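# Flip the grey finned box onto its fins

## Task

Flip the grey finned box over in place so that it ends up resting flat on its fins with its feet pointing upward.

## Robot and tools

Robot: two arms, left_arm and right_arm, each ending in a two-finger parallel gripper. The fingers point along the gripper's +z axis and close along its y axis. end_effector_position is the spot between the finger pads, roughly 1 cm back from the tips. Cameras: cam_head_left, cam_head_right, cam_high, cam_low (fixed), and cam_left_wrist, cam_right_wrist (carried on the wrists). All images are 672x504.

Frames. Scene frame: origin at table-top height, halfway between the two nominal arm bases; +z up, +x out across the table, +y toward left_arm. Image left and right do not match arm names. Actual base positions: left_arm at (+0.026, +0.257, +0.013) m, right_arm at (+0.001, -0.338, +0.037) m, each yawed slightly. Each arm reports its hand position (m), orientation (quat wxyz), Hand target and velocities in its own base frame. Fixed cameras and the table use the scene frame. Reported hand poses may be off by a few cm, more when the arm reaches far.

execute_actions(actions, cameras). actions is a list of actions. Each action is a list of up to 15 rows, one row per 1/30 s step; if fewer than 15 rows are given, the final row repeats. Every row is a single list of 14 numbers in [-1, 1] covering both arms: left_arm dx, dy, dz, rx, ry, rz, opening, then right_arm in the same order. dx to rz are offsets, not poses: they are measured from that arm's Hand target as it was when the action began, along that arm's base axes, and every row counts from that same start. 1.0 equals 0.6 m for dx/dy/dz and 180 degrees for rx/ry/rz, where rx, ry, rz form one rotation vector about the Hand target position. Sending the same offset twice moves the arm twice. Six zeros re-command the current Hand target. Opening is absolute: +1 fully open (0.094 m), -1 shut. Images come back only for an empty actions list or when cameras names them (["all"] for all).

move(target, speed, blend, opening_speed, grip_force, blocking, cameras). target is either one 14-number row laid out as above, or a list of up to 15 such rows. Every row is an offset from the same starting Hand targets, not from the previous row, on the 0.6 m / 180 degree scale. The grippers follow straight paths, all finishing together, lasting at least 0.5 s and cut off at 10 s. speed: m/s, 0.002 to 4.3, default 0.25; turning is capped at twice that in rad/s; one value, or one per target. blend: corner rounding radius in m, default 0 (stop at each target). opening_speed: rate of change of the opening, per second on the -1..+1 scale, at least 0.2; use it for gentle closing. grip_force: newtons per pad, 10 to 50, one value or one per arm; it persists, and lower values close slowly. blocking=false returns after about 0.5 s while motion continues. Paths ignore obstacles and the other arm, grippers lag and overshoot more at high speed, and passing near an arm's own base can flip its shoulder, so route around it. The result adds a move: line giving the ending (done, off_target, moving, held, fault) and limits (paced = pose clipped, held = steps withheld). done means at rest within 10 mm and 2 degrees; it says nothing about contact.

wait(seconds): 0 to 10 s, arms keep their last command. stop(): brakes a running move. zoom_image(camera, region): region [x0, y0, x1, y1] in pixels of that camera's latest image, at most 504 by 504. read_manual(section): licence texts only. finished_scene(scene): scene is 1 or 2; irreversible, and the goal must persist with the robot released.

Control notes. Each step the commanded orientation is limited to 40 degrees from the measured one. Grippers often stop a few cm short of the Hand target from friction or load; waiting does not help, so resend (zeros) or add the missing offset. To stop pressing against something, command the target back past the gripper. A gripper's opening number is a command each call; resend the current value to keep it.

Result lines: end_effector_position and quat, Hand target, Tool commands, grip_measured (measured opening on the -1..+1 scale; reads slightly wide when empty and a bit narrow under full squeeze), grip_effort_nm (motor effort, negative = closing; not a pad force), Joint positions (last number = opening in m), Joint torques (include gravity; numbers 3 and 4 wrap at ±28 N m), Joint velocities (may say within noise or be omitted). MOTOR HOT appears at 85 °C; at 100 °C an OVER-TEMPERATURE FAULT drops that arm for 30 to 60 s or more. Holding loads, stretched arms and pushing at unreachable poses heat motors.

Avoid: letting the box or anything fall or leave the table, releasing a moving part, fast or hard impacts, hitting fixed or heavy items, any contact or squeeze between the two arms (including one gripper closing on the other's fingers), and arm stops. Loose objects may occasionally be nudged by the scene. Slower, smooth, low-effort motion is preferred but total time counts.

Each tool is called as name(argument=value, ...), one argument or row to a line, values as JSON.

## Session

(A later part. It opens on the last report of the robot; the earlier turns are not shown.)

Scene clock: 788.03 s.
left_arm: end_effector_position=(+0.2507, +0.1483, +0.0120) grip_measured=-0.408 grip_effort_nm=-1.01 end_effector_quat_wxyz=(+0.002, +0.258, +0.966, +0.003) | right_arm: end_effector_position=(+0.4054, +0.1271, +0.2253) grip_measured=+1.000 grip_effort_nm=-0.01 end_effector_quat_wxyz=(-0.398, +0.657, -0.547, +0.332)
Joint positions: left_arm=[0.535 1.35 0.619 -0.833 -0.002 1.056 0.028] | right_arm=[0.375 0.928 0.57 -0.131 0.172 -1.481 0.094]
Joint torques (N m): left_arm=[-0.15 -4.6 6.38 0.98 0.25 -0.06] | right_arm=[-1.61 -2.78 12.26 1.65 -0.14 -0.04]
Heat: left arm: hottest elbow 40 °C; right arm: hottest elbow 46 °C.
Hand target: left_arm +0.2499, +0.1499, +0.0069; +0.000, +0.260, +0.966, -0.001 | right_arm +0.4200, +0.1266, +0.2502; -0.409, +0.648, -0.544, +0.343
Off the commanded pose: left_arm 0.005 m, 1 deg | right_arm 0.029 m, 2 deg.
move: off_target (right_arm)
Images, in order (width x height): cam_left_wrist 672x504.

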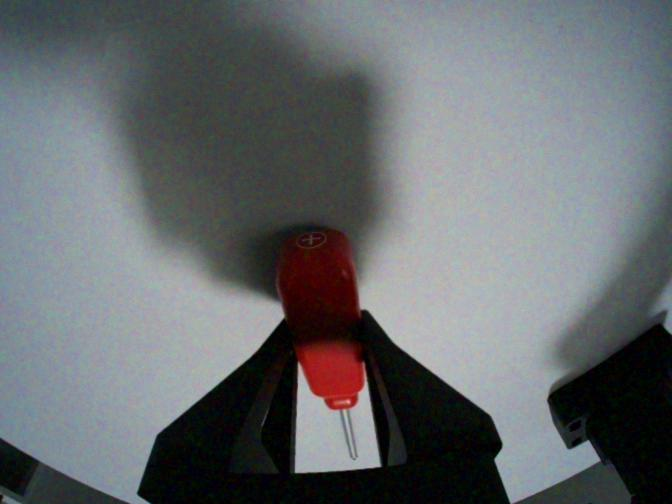

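move(
  target=[0,0,-0.006,0,0,0,-0.55,0,0,0,0,0,0,1],
  speed=0.03,
  cameras=[],
)

move(
  target=[0,0,0,0,0,0,0.2,0,0,0,0,0,0,1],
  opening_speed=0.4,
  cameras=["cam_left_wrist"],
)

Scene clock: 799.37 s.
left_arm: end_effector_position=(+0.2520, +0.1490, +0.0108) grip_measured=-0.408 grip_effort_nm=-1.01 end_effector_quat_wxyz=(+0.003, +0.258, +0.966, +0.005) | right_arm: end_effector_position=(+0.4054, +0.1271, +0.2253) grip_measured=+1.000 grip_effort_nm=-0.01 end_effector_quat_wxyz=(-0.398, +0.657, -0.547, +0.332)
Joint positions: left_arm=[0.535 1.354 0.619 -0.825 -0.002 1.056 0.028] | right_arm=[0.375 0.928 0.57 -0.131 0.172 -1.481 0.094]
Joint torques (N m): left_arm=[-0.15 -4.25 6.02 1.2 0.24 -0.06] | right_arm=[-1.55 -2.67 12.21 1.81 -0.19 -0.04]
Heat: left arm: hottest elbow 40 °C; right arm: hottest elbow 47 °C.
Hand target: left_arm +0.2499, +0.1500, +0.0034; +0.000, +0.260, +0.966, -0.001 | right_arm +0.4200, +0.1266, +0.2502; -0.409, +0.648, -0.544, +0.343
Off the commanded pose: left_arm 0.008 m, 1 deg | right_arm 0.029 m, 2 deg.
move: off_target (right_arm)
No camera images: "cameras" was empty.

Scene clock: 801.57 s.
left_arm: end_effector_position=(+0.2528, +0.1495, +0.0105) grip_measured=+0.197 grip_effort_nm=0.16 end_effector_quat_wxyz=(+0.004, +0.258, +0.966, +0.006) | right_arm: end_effector_position=(+0.4054, +0.1271, +0.2253) grip_measured=+1.000 grip_effort_nm=-0.01 end_effector_quat_wxyz=(-0.398, +0.657, -0.547, +0.332)
Joint positions: left_arm=[0.535 1.355 0.619 -0.82 -0.002 1.056 0.056] | right_arm=[0.375 0.928 0.57 -0.131 0.172 -1.481 0.094]
Joint torques (N m): left_arm=[-0.09 -4.42 6 1.05 0.26 -0.06] | right_arm=[-2.14 -2.73 12.51 1.84 -0.13 -0.05]
Heat: left arm: hottest elbow 40 °C; right arm: hottest elbow 47 °C.
Hand target: left_arm +0.2499, +0.1500, +0.0034; +0.000, +0.260, +0.966, -0.001 | right_arm +0.4200, +0.1266, +0.2502; -0.409, +0.648, -0.544, +0.343
Off the commanded pose: left_arm 0.008 m, 1 deg | right_arm 0.029 m, 2 deg.
move: off_target (right_arm)
Images, in order (width x height): cam_left_wrist 672x504.

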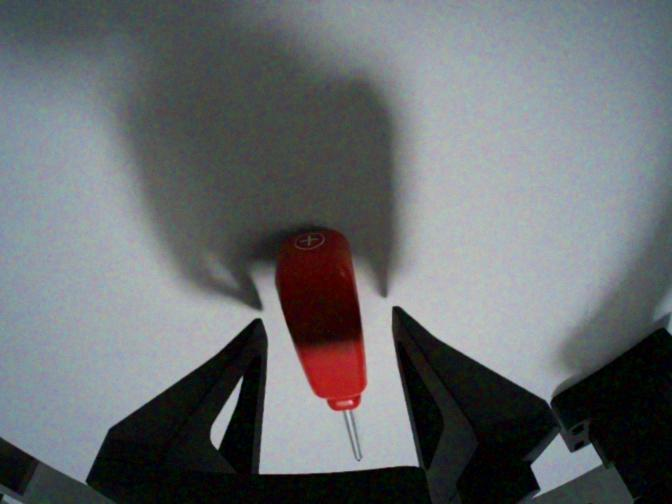

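move(
  target=[
    [0,0,0.25,0,0,0,0.2,-0.1,0.1,0,0,0,0,1],
    [-0.04,-0.331,0.2222,-0.258,-0.2578,-0.1467,1,-0.2333,0.2973,-0.1837,0,0,0,1],
  ],
  speed=0.2,
  blend=[0.02,0],
  cameras=["cam_left_wrist","cam_right_wrist","cam_head_right"],
)

Scene clock: 826.73 s.
left_arm: end_effector_position=(+0.2264, -0.0460, +0.1381) grip_measured=+0.997 grip_effort_nm=0.16 end_effector_quat_wxyz=(+0.464, +0.413, +0.736, -0.269) | right_arm: end_effector_position=(+0.2807, +0.2951, +0.1348) grip_measured=+1.000 grip_effort_nm=-0.01 end_effector_quat_wxyz=(-0.396, +0.653, -0.544, +0.348)
Joint positions: left_arm=[0.552 0.9 0.399 -1.111 1.132 1.601 0.094] | right_arm=[1.135 1.213 0.507 -0.019 0.839 -1.014 0.094]
Joint torques (N m): left_arm=[-1.61 -0.21 7.05 0.88 0.85 -0.1] | right_arm=[0.56 -5.42 8.03 2.32 0.39 0.13]
Heat: left arm: hottest elbow 39 °C; right arm: hottest elbow 48 °C.
Hand target: left_arm +0.2259, -0.0486, +0.1366; +0.465, +0.421, +0.731, -0.269 | right_arm +0.2800, +0.3051, +0.1401; -0.409, +0.648, -0.544, +0.343
Off the commanded pose: left_arm 0.003 m, 1 deg | right_arm 0.011 m, 2 deg.
move: off_target (right_arm)
Images, in order (width x height): cam_head_right 672x504, cam_left_wrist 672x504, cam_right_wrist 672x504.

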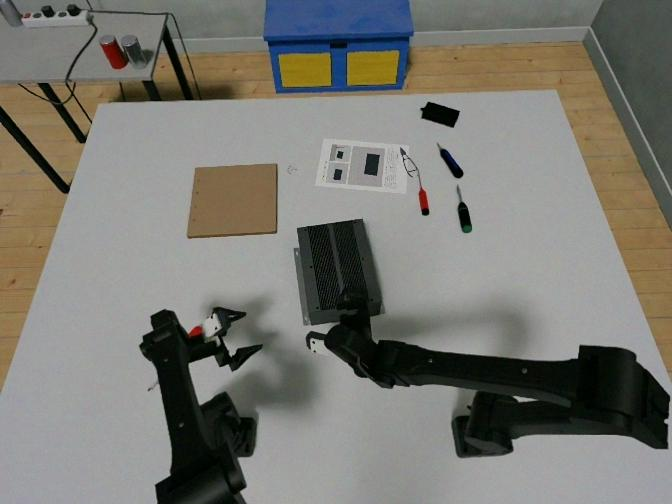

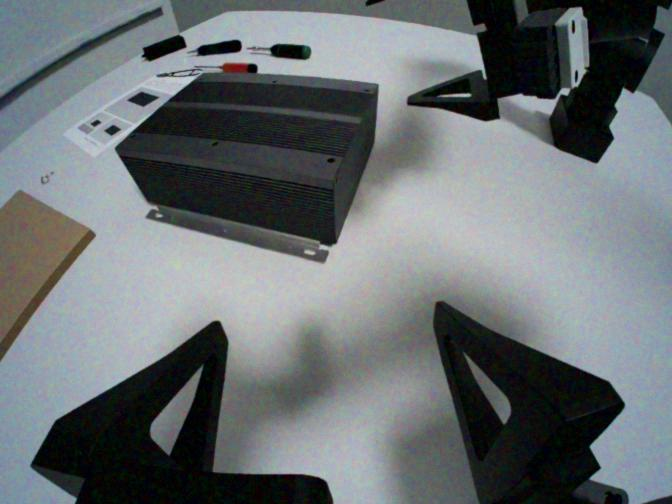

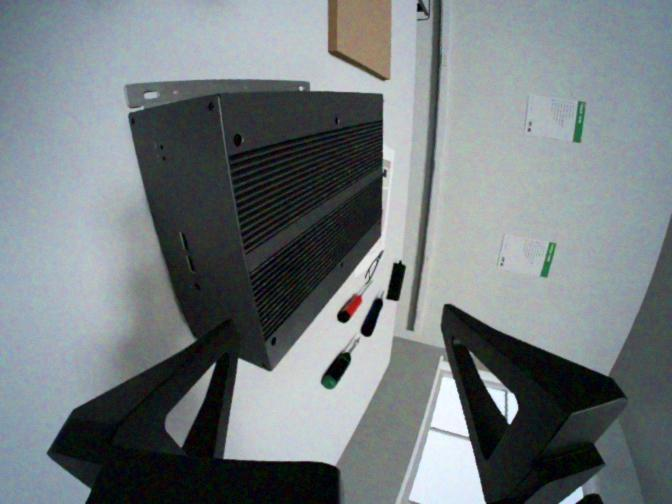

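zoom_image(
  camera="cam_right_wrist",
  region=[110, 60, 310, 260],
)

zoom_image(
  camera="cam_right_wrist",
  region=[140, 220, 340, 420],
)

zoom_image(
  camera="cam_left_wrist",
  region=[300, 60, 500, 280],
)

Scaled by 2.520 from the camera's 672x504 image, which has a finer 960x720 frame.

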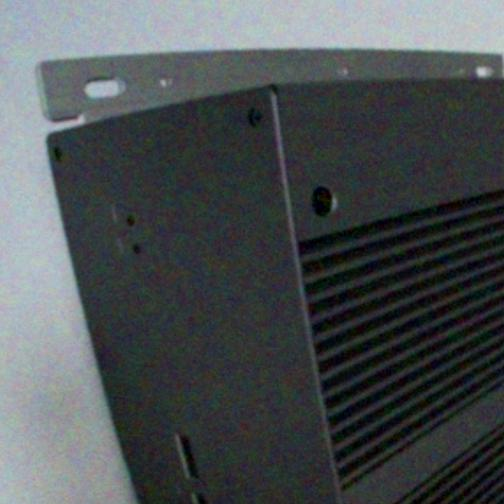

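Scaled by 2.520 from the camera's 672x504 image, which has a finer 960x720 frame.

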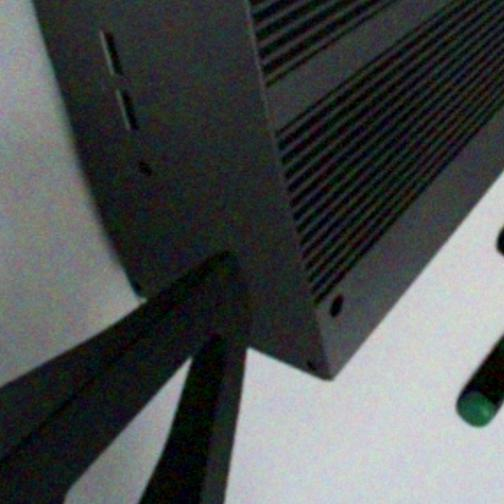

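Scaled by 2.291 from the camera's 672x504 image, which has a finer 960x720 frame.

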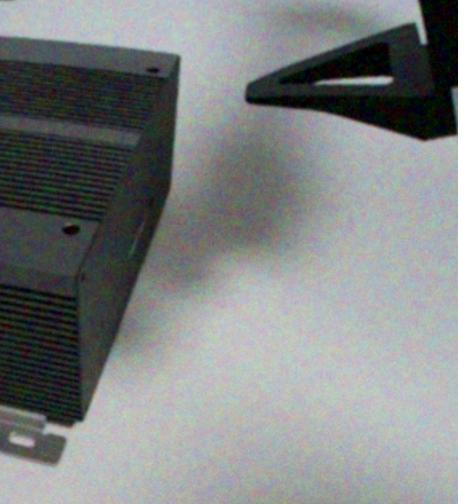

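move(
  target=[0,0,0,0,0,0,1,-0.0167,0,-0.1667,0,0,0,1],
  speed=0.1,
  cameras=["cam_left_wrist"],
)

zoom_image(
  camera="cam_left_wrist",
  region=[320, 80, 520, 240],
)

Scene clock: 867.73 s.
left_arm: end_effector_position=(+0.2264, -0.0460, +0.1381) grip_measured=+0.997 grip_effort_nm=0.16 end_effector_quat_wxyz=(+0.464, +0.413, +0.736, -0.269) | right_arm: end_effector_position=(+0.2735, +0.3000, +0.0407) grip_measured=+1.000 grip_effort_nm=-0.01 end_effector_quat_wxyz=(-0.402, +0.648, -0.546, +0.346)
Joint positions: left_arm=[0.552 0.9 0.399 -1.111 1.132 1.601 0.094] | right_arm=[1.164 1.544 0.42 0.389 0.862 -0.98 0.094]
Joint torques (N m): left_arm=[-1.73 -0.26 7.05 0.88 0.85 -0.1] | right_arm=[0.5 -6.07 4.38 2.3 0.46 0.11]
Heat: left arm: hottest elbow 40 °C; right arm: hottest elbow 45 °C.
Hand target: left_arm +0.2259, -0.0486, +0.1366; +0.465, +0.421, +0.731, -0.269 | right_arm +0.2699, +0.3050, +0.0400; -0.409, +0.648, -0.544, +0.343
Off the commanded pose: left_arm 0.003 m, 1 deg | right_arm 0.006 m, 1 deg.
move: done
Images, in order (width x height): cam_left_wrist 672x504.

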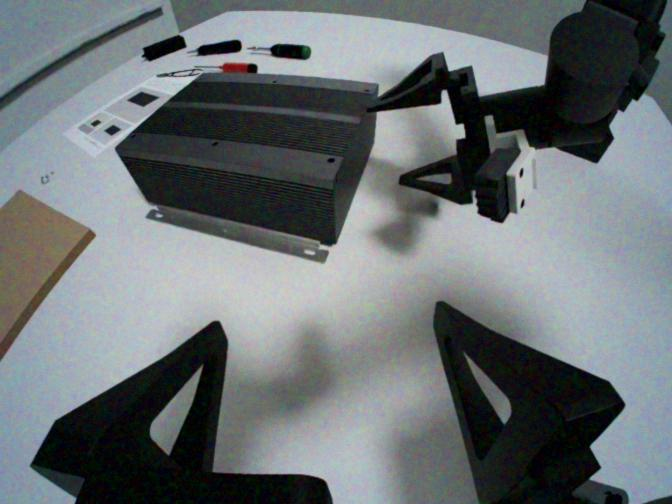

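Scaled by 2.520 from the camera's 672x504 image, which has a finer 960x720 frame.

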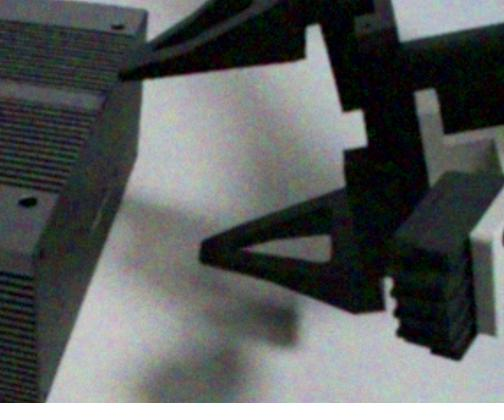

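move(
  target=[0,0,0,0,0,0,1,-0.003,0,-0.03,0,0,0,1],
  speed=0.05,
  cameras=["cam_left_wrist"],
)

zoom_image(
  camera="cam_left_wrist",
  region=[320, 80, 520, 240],
)

Scene clock: 874.37 s.
left_arm: end_effector_position=(+0.2264, -0.0460, +0.1381) grip_measured=+0.997 grip_effort_nm=0.16 end_effector_quat_wxyz=(+0.464, +0.413, +0.736, -0.269) | right_arm: end_effector_position=(+0.2721, +0.3007, +0.0232) grip_measured=+1.000 grip_effort_nm=-0.01 end_effector_quat_wxyz=(-0.402, +0.649, -0.545, +0.347)
Joint positions: left_arm=[0.552 0.9 0.399 -1.111 1.132 1.601 0.094] | right_arm=[1.169 1.619 0.415 0.466 0.865 -0.977 0.094]
Joint torques (N m): left_arm=[-1.61 -0.21 7.06 0.92 0.86 -0.1] | right_arm=[0.73 -6.95 3.75 2.45 0.47 0.12]
Heat: left arm: hottest elbow 40 °C; right arm: hottest elbow 44 °C.
Hand target: left_arm +0.2259, -0.0486, +0.1366; +0.465, +0.421, +0.731, -0.269 | right_arm +0.2682, +0.3050, +0.0220; -0.409, +0.648, -0.544, +0.343
Off the commanded pose: left_arm 0.003 m, 1 deg | right_arm 0.006 m, 1 deg.
move: done
Images, in order (width x height): cam_left_wrist 672x504.

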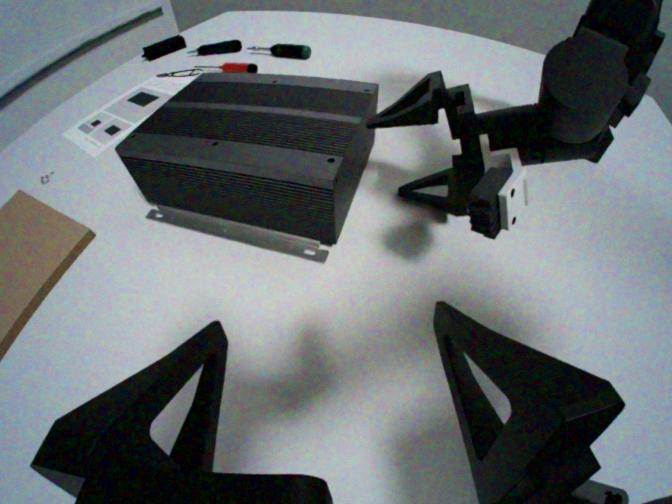

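Scaled by 2.520 from the camera's 672x504 image, which has a finer 960x720 frame.

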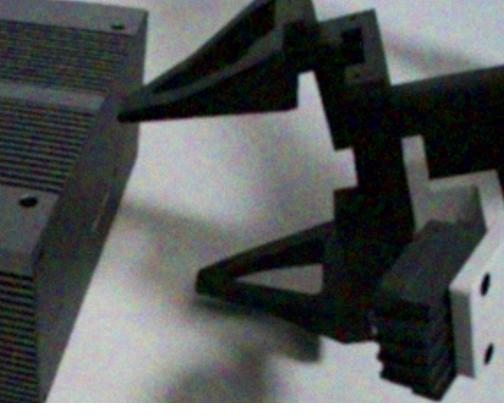

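move(
  target=[0,0,0,0,0,0,1,0,0,-0.01,0,0,0,1],
  speed=0.03,
  cameras=[],
)

move(
  target=[0,0,0,0,0,0,1,0,0,-0.007,0,0,0,1],
  speed=0.03,
  cameras=["cam_left_wrist"],
)

zoom_image(
  camera="cam_left_wrist",
  region=[360, 120, 500, 260],
)

Scene clock: 883.23 s.
left_arm: end_effector_position=(+0.2264, -0.0460, +0.1381) grip_measured=+0.997 grip_effort_nm=0.16 end_effector_quat_wxyz=(+0.464, +0.413, +0.736, -0.269) | right_arm: end_effector_position=(+0.2724, +0.3012, +0.0176) grip_measured=+1.000 grip_effort_nm=-0.01 end_effector_quat_wxyz=(-0.403, +0.648, -0.545, +0.346)
Joint positions: left_arm=[0.552 0.9 0.399 -1.111 1.132 1.601 0.094] | right_arm=[1.169 1.645 0.415 0.493 0.865 -0.977 0.094]
Joint torques (N m): left_arm=[-1.73 -0.38 7.05 0.94 0.85 -0.1] | right_arm=[0.67 -6.95 3.47 2.18 0.45 0.16]
Heat: left arm: hottest elbow 40 °C; right arm: hottest elbow 43 °C.
Hand target: left_arm +0.2259, -0.0486, +0.1366; +0.465, +0.421, +0.731, -0.269 | right_arm +0.2682, +0.3050, +0.0159; -0.409, +0.648, -0.544, +0.343
Off the commanded pose: left_arm 0.003 m, 1 deg | right_arm 0.006 m, 1 deg.
move: done
No camera images: "cameras" was empty.

Scene clock: 884.10 s.
left_arm: end_effector_position=(+0.2264, -0.0460, +0.1381) grip_measured=+0.997 grip_effort_nm=0.16 end_effector_quat_wxyz=(+0.464, +0.413, +0.736, -0.269) | right_arm: end_effector_position=(+0.2725, +0.3014, +0.0135) grip_measured=+1.000 grip_effort_nm=-0.01 end_effector_quat_wxyz=(-0.403, +0.648, -0.546, +0.346)
Joint positions: left_arm=[0.552 0.9 0.399 -1.111 1.132 1.601 0.094] | right_arm=[1.169 1.663 0.415 0.512 0.865 -0.977 0.094]
Joint torques (N m): left_arm=[-1.67 -0.5 7.02 0.92 0.85 -0.1] | right_arm=[0.21 -6.89 3.25 2.48 0.47 0.13]
Heat: left arm: hottest elbow 40 °C; right arm: hottest elbow 43 °C.
Hand target: left_arm +0.2259, -0.0486, +0.1366; +0.465, +0.421, +0.731, -0.269 | right_arm +0.2682, +0.3050, +0.0118; -0.409, +0.648, -0.544, +0.343
Off the commanded pose: left_arm 0.003 m, 1 deg | right_arm 0.006 m, 1 deg.
move: done
Images, in order (width x height): cam_left_wrist 672x504.

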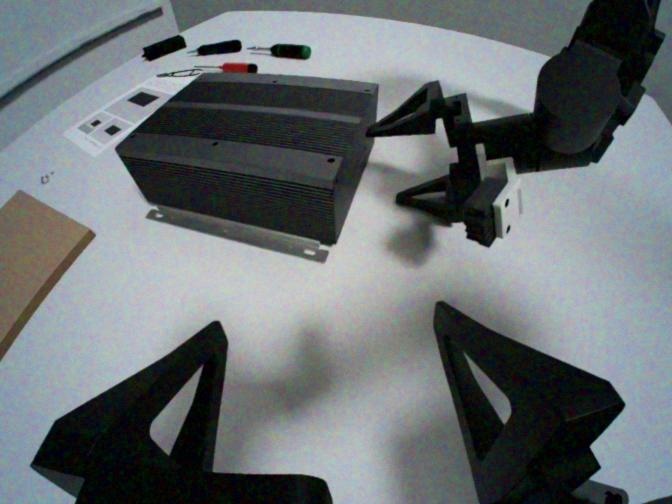

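Scaled by 3.600 from the camera's 672x504 image, which has a finer 960x720 frame.

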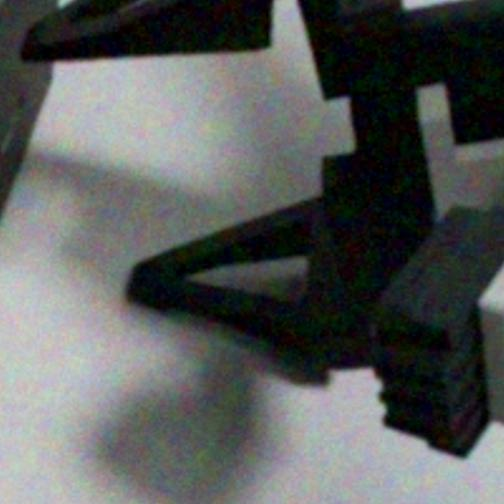

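move(
  target=[0,0,0,0,0,0,1,0,0,-0.005,0,0,0,1],
  speed=0.02,
  cameras=[],
)

move(
  target=[0,0,0,0,0,0,1,0,0,-0.005,0,0,0,1],
  speed=0.02,
  cameras=["cam_left_wrist"],
)

zoom_image(
  camera="cam_left_wrist",
  region=[360, 120, 500, 260],
)

Scene clock: 889.87 s.
left_arm: end_effector_position=(+0.2264, -0.0460, +0.1381) grip_measured=+0.997 grip_effort_nm=0.16 end_effector_quat_wxyz=(+0.464, +0.413, +0.736, -0.269) | right_arm: end_effector_position=(+0.2725, +0.3016, +0.0106) grip_measured=+1.000 grip_effort_nm=-0.01 end_effector_quat_wxyz=(-0.403, +0.648, -0.546, +0.346)
Joint positions: left_arm=[0.552 0.9 0.399 -1.111 1.132 1.601 0.094] | right_arm=[1.169 1.676 0.415 0.526 0.865 -0.977 0.094]
Joint torques (N m): left_arm=[-1.67 -0.38 7.06 0.91 0.85 -0.09] | right_arm=[0.79 -6.71 3.06 2.33 0.46 0.1]
Heat: left arm: hottest elbow 40 °C; right arm: hottest elbow 42 °C.
Hand target: left_arm +0.2259, -0.0486, +0.1366; +0.465, +0.421, +0.731, -0.269 | right_arm +0.2682, +0.3050, +0.0088; -0.409, +0.648, -0.544, +0.343
Off the commanded pose: left_arm 0.003 m, 1 deg | right_arm 0.006 m, 1 deg.
move: done
No camera images: "cameras" was empty.

Scene clock: 890.70 s.
left_arm: end_effector_position=(+0.2264, -0.0460, +0.1381) grip_measured=+0.997 grip_effort_nm=0.16 end_effector_quat_wxyz=(+0.464, +0.413, +0.736, -0.269) | right_arm: end_effector_position=(+0.2731, +0.3023, +0.0104) grip_measured=+1.000 grip_effort_nm=-0.01 end_effector_quat_wxyz=(-0.407, +0.645, -0.546, +0.346)
Joint positions: left_arm=[0.552 0.9 0.399 -1.111 1.132 1.601 0.094] | right_arm=[1.17 1.684 0.415 0.543 0.869 -0.977 0.094]
Joint torques (N m): left_arm=[-1.67 -0.5 7.02 0.92 0.84 -0.1] | right_arm=[0.67 -5.77 3.04 2.17 0.31 0.12]
Heat: left arm: hottest elbow 40 °C; right arm: hottest elbow 42 °C.
Hand target: left_arm +0.2259, -0.0486, +0.1366; +0.465, +0.421, +0.731, -0.269 | right_arm +0.2681, +0.3050, +0.0058; -0.409, +0.648, -0.544, +0.343
Off the commanded pose: left_arm 0.003 m, 1 deg | right_arm 0.007 m, 1 deg.
move: done
Images, in order (width x height): cam_left_wrist 672x504.

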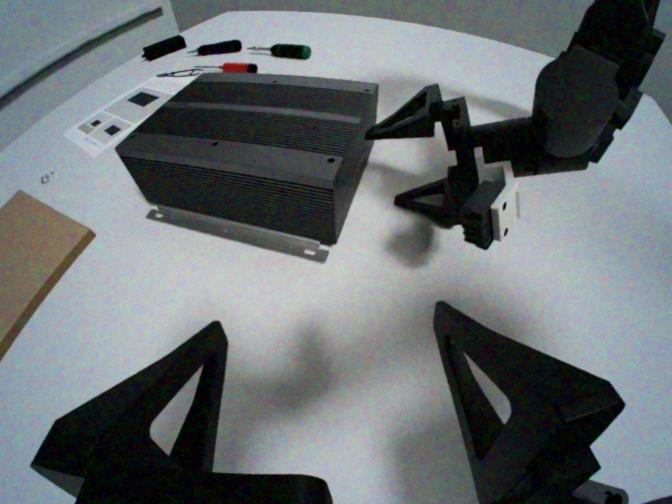

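Scaled by 3.600 from the camera's 672x504 image, which has a finer 960x720 frame.

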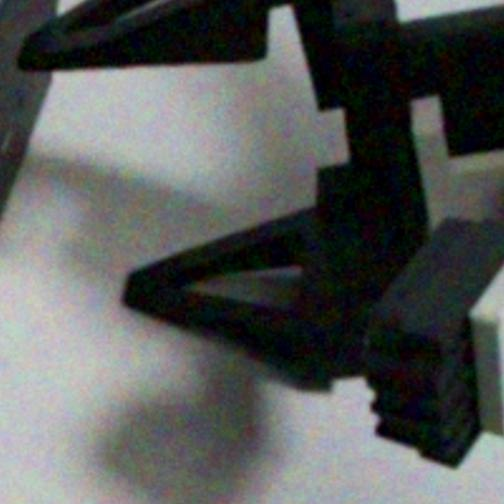

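move(
  target=[
    [0,0,0,0,0,0,1,0,0,0.0075,0,0,0,1],
    [0,0,0,0,0,0,1,0.075,-0.003,0.0075,0,0,0,1],
  ],
  speed=0.04,
  cameras=["cam_left_wrist","cam_right_wrist"],
)

zoom_image(
  camera="cam_left_wrist",
  region=[320, 120, 460, 260],
)

zoom_image(
  camera="cam_right_wrist",
  region=[180, 220, 330, 400],
)

Scene clock: 905.37 s.
left_arm: end_effector_position=(+0.2264, -0.0460, +0.1381) grip_measured=+0.997 grip_effort_nm=0.16 end_effector_quat_wxyz=(+0.464, +0.413, +0.736, -0.269) | right_arm: end_effector_position=(+0.2920, +0.3037, +0.0102) grip_measured=+1.000 grip_effort_nm=-0.01 end_effector_quat_wxyz=(-0.411, +0.661, -0.532, +0.333)
Joint positions: left_arm=[0.552 0.9 0.399 -1.111 1.132 1.601 0.094] | right_arm=[1.097 1.694 0.416 0.62 0.768 -1.081 0.094]
Joint torques (N m): left_arm=[-1.73 -0.21 7.01 0.9 0.85 -0.11] | right_arm=[-4.54 -5.95 5.71 2.15 0.15 -0.08]
Heat: left arm: hottest elbow 40 °C; right arm: hottest elbow 41 °C.
Hand target: left_arm +0.2259, -0.0486, +0.1366; +0.465, +0.421, +0.731, -0.269 | right_arm +0.3131, +0.3031, +0.0102; -0.409, +0.648, -0.544, +0.343
Off the commanded pose: left_arm 0.003 m, 1 deg | right_arm 0.021 m, 2 deg.
move: off_target (right_arm)
Images, in order (width x height): cam_left_wrist 672x504, cam_right_wrist 672x504.

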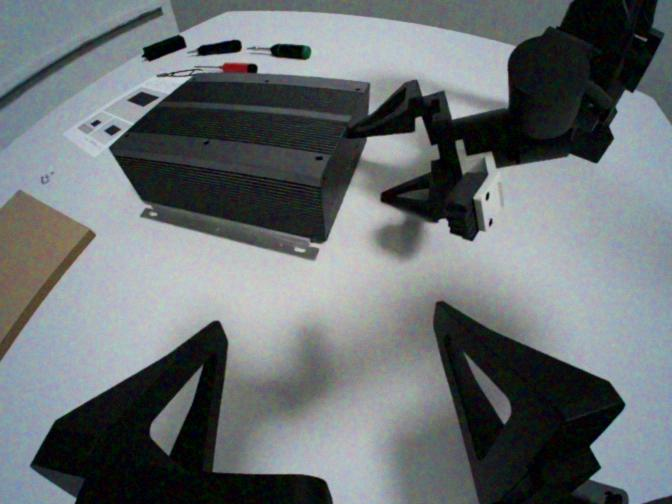

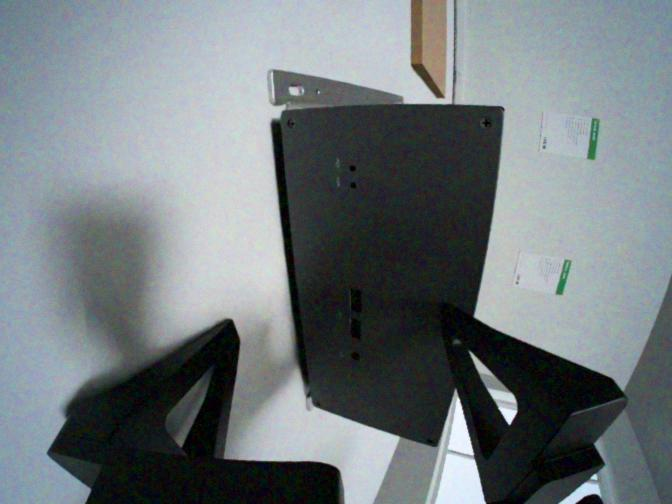

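Scaled by 3.600 from the camera's 672x504 image, which has a finer 960x720 frame.

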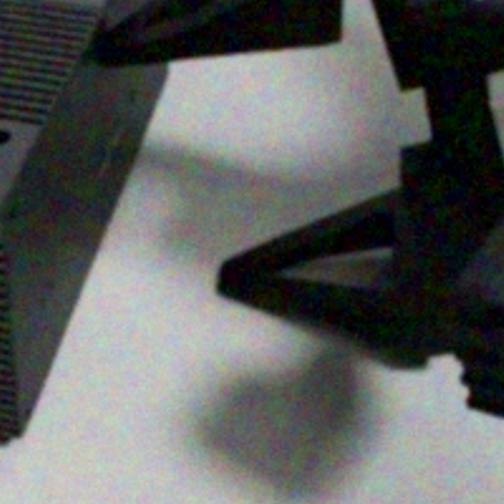

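Scaled by 2.800 from the camera's 672x504 image, which has a finer 960x720 frame.

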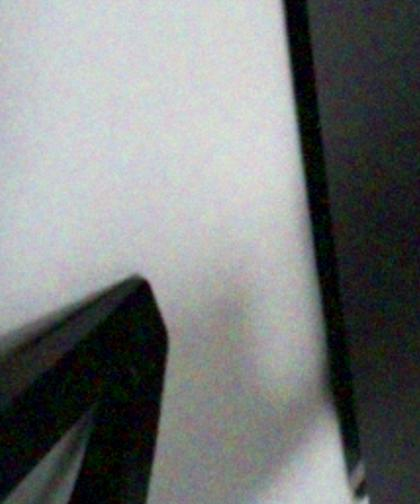

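move(
  target=[
    [0,0,0,0,0,0,1,-0.0833,0,0.0333,0,0,0,1],
    [0,0,0,0,0,0,1,-0.055,-0.172,0.3167,0.176,0.145,0.052,1],
    [0,0,0,0,0,0,1,0.028,-0.405,0.183,0.3515,0.2899,0.1041,-1],
  ],
  speed=[0.06,0.2,0.2],
  blend=[0.01,0.04,0],
  cameras=["all"],
)

Scene clock: 1220.10 s.
left_arm: end_effector_position=(+0.2264, -0.0460, +0.1381) grip_measured=+0.997 grip_effort_nm=0.16 end_effector_quat_wxyz=(+0.464, +0.413, +0.736, -0.269) | right_arm: end_effector_position=(+0.3165, +0.0683, +0.1136) grip_measured=-0.986 grip_effort_nm=-0.73 end_effector_quat_wxyz=(+0.447, -0.497, +0.651, +0.359)
Joint positions: left_arm=[0.552 0.9 0.399 -1.111 1.132 1.601 0.094] | right_arm=[-0.314 1.428 0.646 -0.983 -1.214 -1.752 0.001]
Joint torques (N m): left_arm=[-1.73 -0.26 7.04 0.92 0.86 -0.09] | right_arm=[-1.49 -6.18 7.82 -0.17 -0.85 -0.09]
Heat: left arm: hottest elbow 40 °C; right arm: hottest elbow 40 °C.
Hand target: left_arm +0.2259, -0.0486, +0.1366; +0.465, +0.421, +0.731, -0.269 | right_arm +0.3299, +0.0601, +0.1200; +0.455, -0.499, +0.649, +0.350
Off the commanded pose: left_arm 0.003 m, 1 deg | right_arm 0.017 m, 1 deg.
move: off_target (right_arm); target 3's new opening was sent with right_arm's hand 0.017 m and 2 deg from that target

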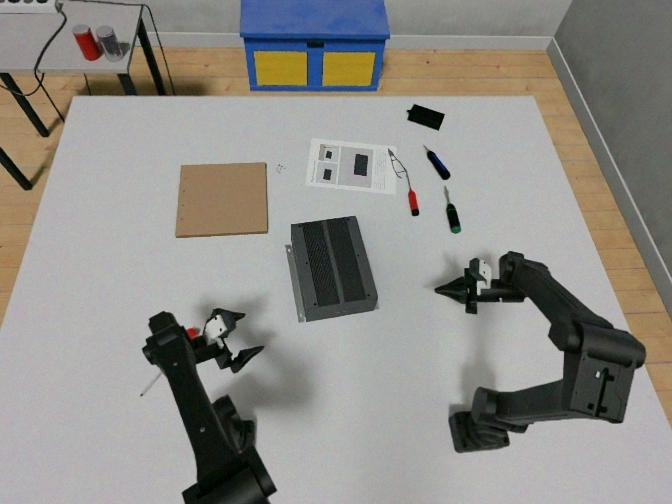

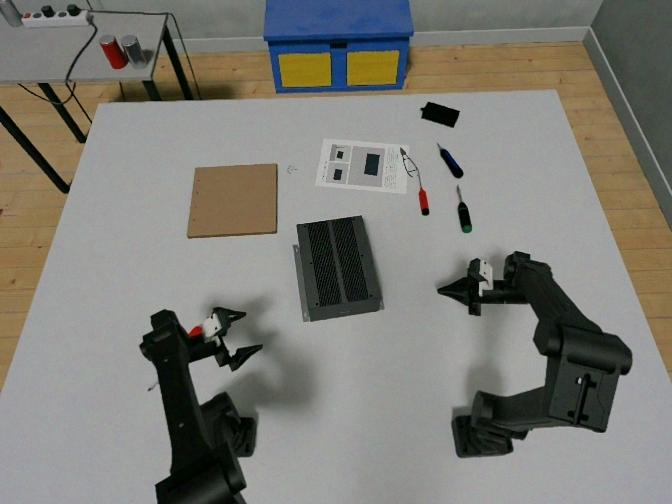

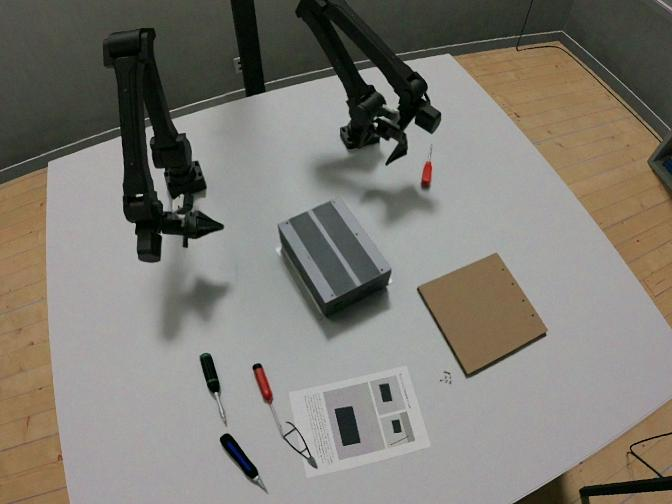

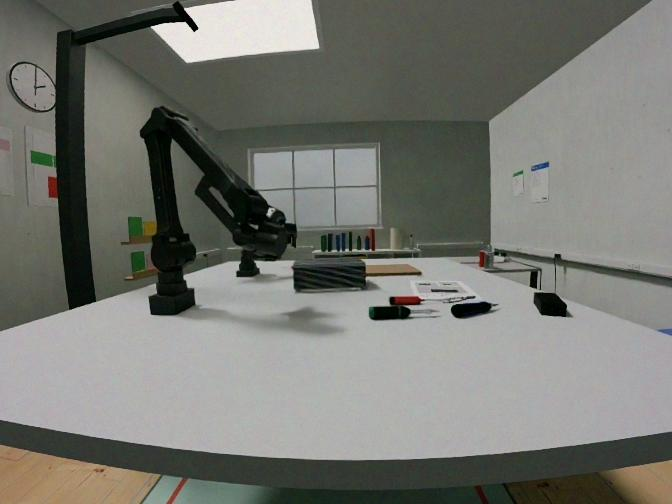

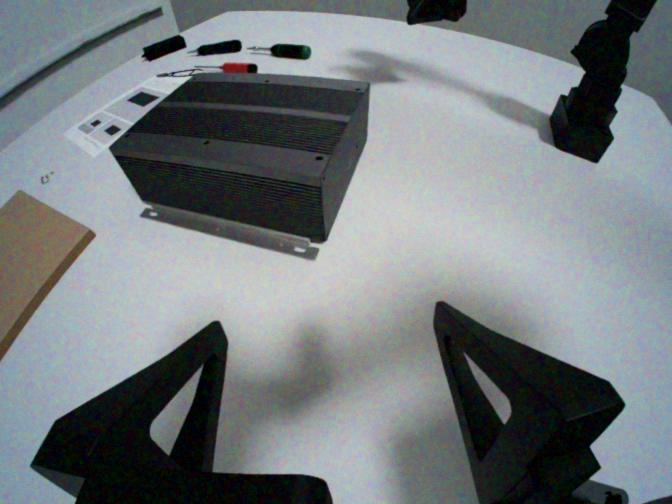

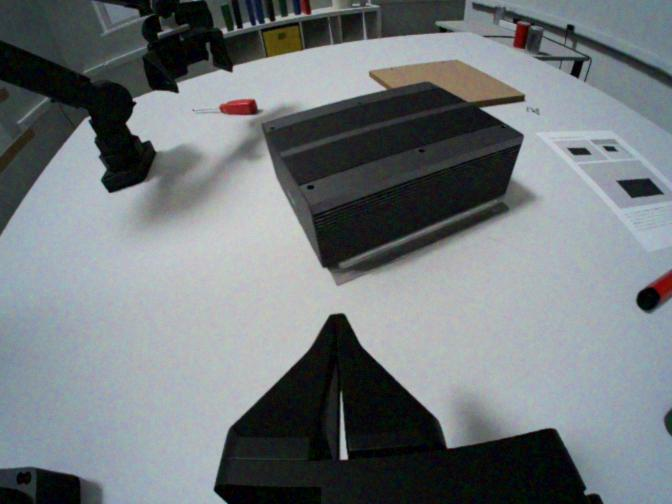

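zoom_image(
  camera="cam_low",
  region=[270, 240, 390, 310],
)

zoom_image(
  camera="cam_right_wrist",
  region=[250, 90, 530, 300],
)

zoom_image(
  camera="cam_left_wrist",
  region=[250, 120, 390, 280],
)

Scaled by 4.200.

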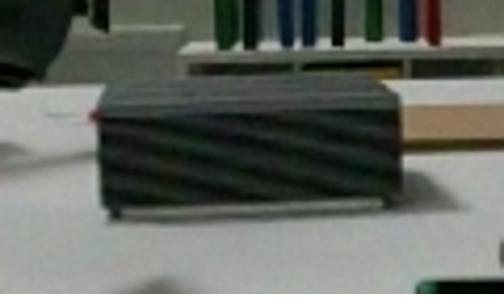

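Scaled by 1.800 from the camera's 672x504 image, which has a finer 960x720 frame.

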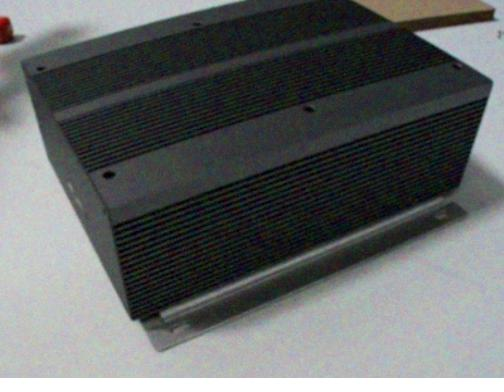

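Scaled by 3.150 from the camera's 672x504 image, which has a finer 960x720 frame.

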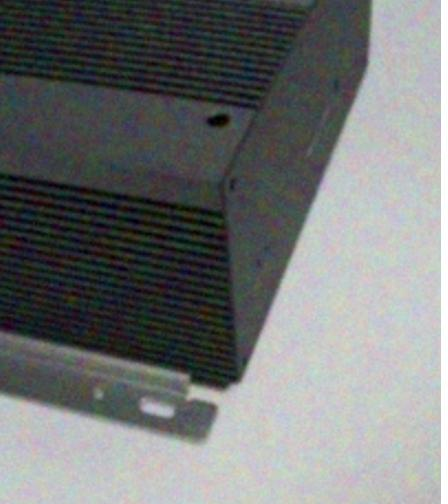

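move(
  target=[0.1888,-0.1508,-0.1528,-0.0257,-0.0112,-0.0837,-1,0.0883,0.1867,-0.158,0,0,0,-1],
  speed=0.12,
  cameras=["all"],
)

Scene clock: 1306.10 s.
left_arm: end_effector_position=(+0.3330, -0.1361, +0.0469) grip_measured=-0.989 grip_effort_nm=-0.60 end_effector_quat_wxyz=(+0.457, +0.498, +0.650, -0.346) | right_arm: end_effector_position=(+0.3849, +0.1668, +0.0287) grip_measured=-0.986 grip_effort_nm=-0.76 end_effector_quat_wxyz=(+0.458, -0.497, +0.650, +0.346)
Joint positions: left_arm=[0.076 1.544 0.453 0.004 1.173 1.058 0.001] | right_arm=[0.028 1.713 0.551 0.275 -1.117 -0.84 0.001]
Joint torques (N m): left_arm=[-1.79 -5.13 5.96 1.84 0.66 -0.3] | right_arm=[0.15 -8.47 3.59 2.02 -0.42 0.1]
Heat: left arm: hottest elbow 40 °C; right arm: hottest elbow 43 °C.
Hand target: left_arm +0.3392, -0.1391, +0.0450; +0.455, +0.498, +0.650, -0.349 | right_arm +0.3830, +0.1722, +0.0252; +0.455, -0.499, +0.649, +0.350
Off the commanded pose: left_arm 0.007 m, 0 deg | right_arm 0.007 m, 1 deg.
move: done

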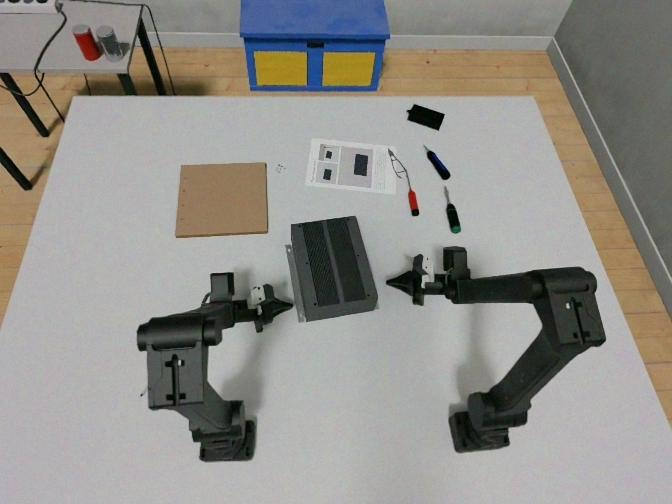

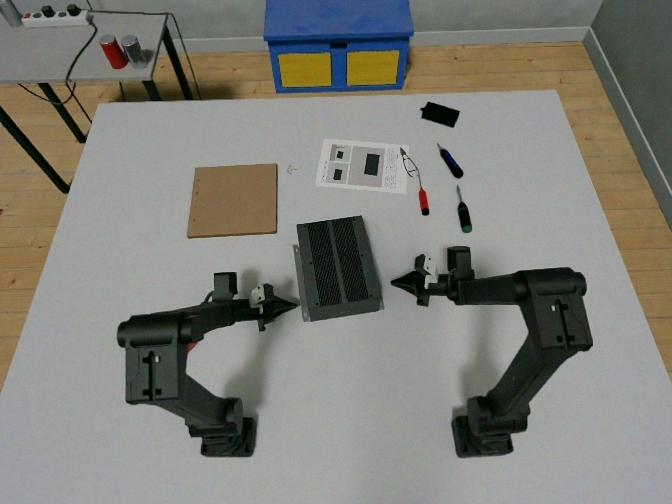

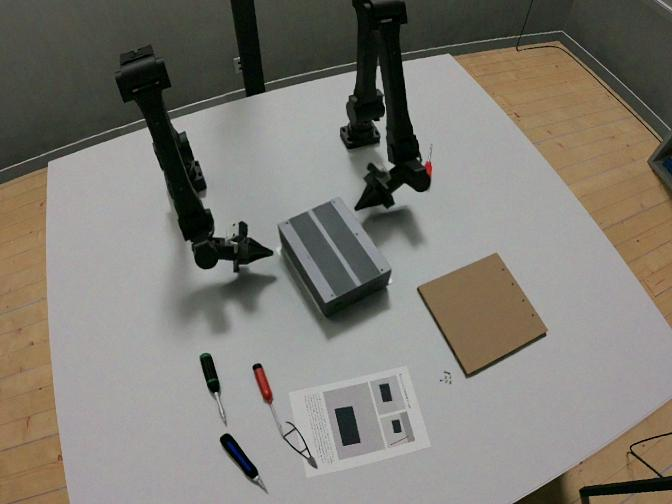

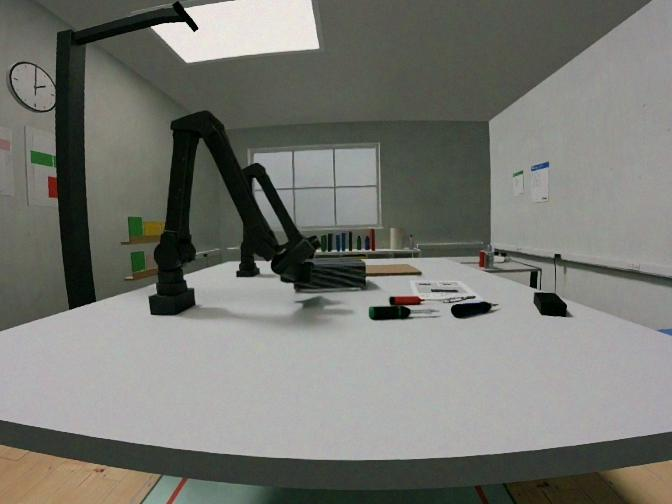

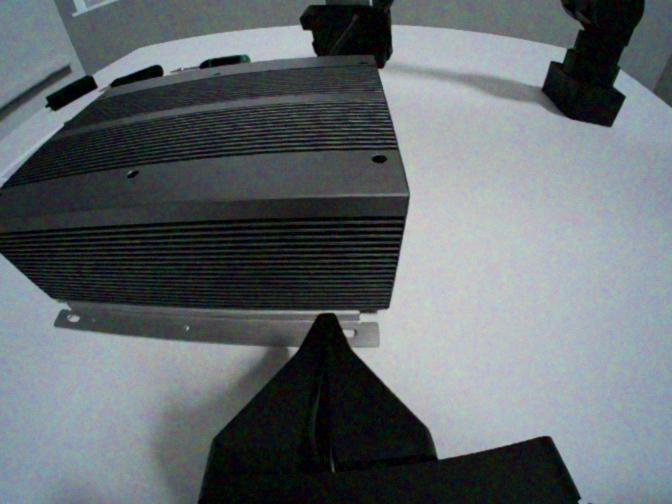

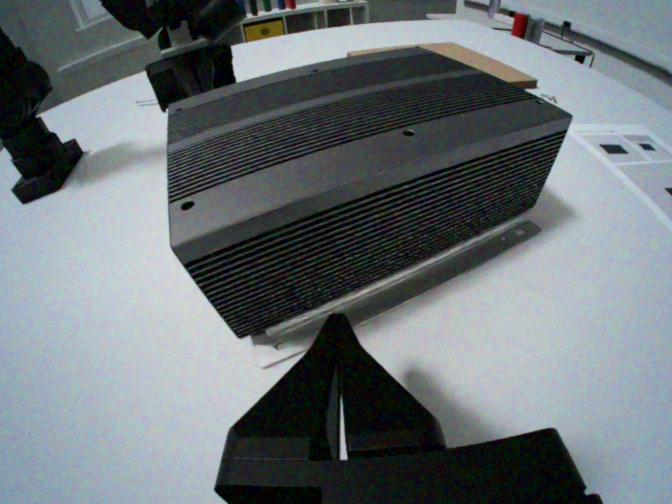

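execute_actions(
  actions=[],
)

Scene clock: 1349.33 s.
left_arm: end_effector_position=(+0.3330, -0.1361, +0.0469) grip_measured=-0.989 grip_effort_nm=-0.60 end_effector_quat_wxyz=(+0.457, +0.498, +0.651, -0.346) | right_arm: end_effector_position=(+0.3849, +0.1668, +0.0287) grip_measured=-0.986 grip_effort_nm=-0.76 end_effector_quat_wxyz=(+0.458, -0.497, +0.650, +0.346)
Joint positions: left_arm=[0.076 1.544 0.453 0.004 1.173 1.057 0.001] | right_arm=[0.028 1.713 0.551 0.275 -1.117 -0.839 0.001]
Joint velocities: within noise
Joint torques (N m): left_arm=[-1.67 -5.19 5.97 1.77 0.65 -0.33] | right_arm=[0.62 -8.29 3.67 1.92 -0.45 0.04]
Heat: left arm: hottest elbow 39 °C; right arm: hottest elbow 38 °C.
Hand target: left_arm +0.3392, -0.1391, +0.0450; +0.455, +0.499, +0.650, -0.349 | right_arm +0.3830, +0.1722, +0.0252; +0.455, -0.499, +0.650, +0.350
Tool commands: left_gripper/opening=-1.0 right_gripper/opening=-1.0
Off the commanded pose: left_arm 0.007 m, 0 deg | right_arm 0.007 m, 1 deg.

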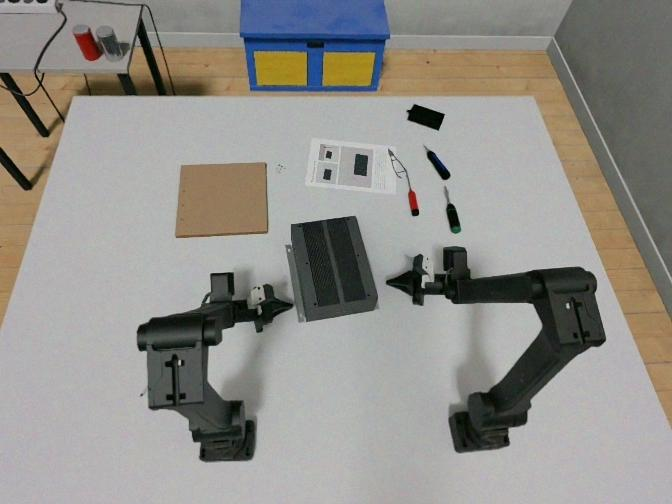

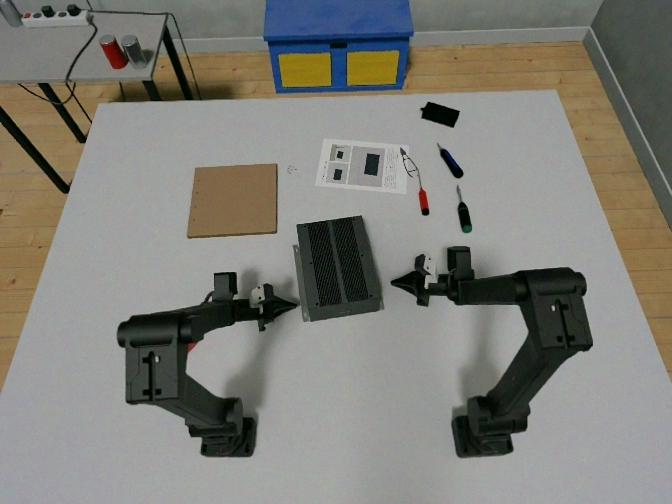

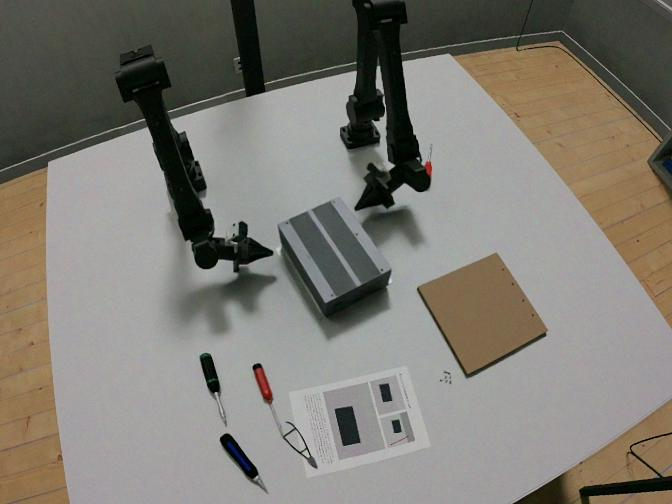

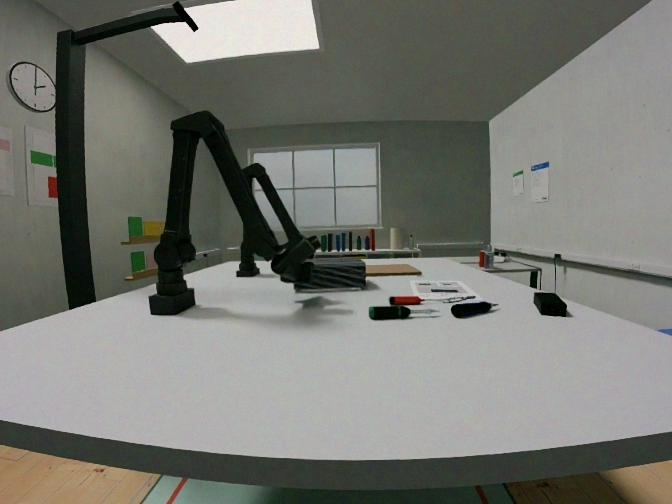

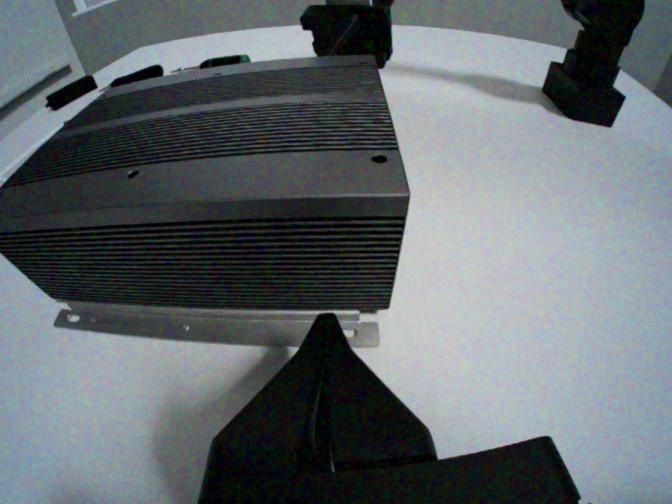

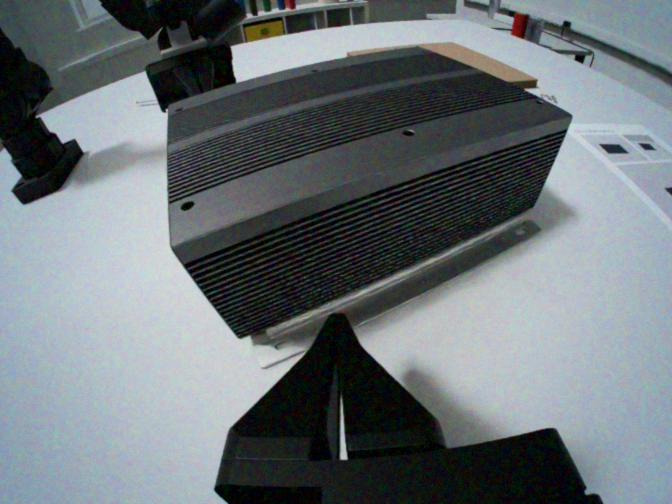

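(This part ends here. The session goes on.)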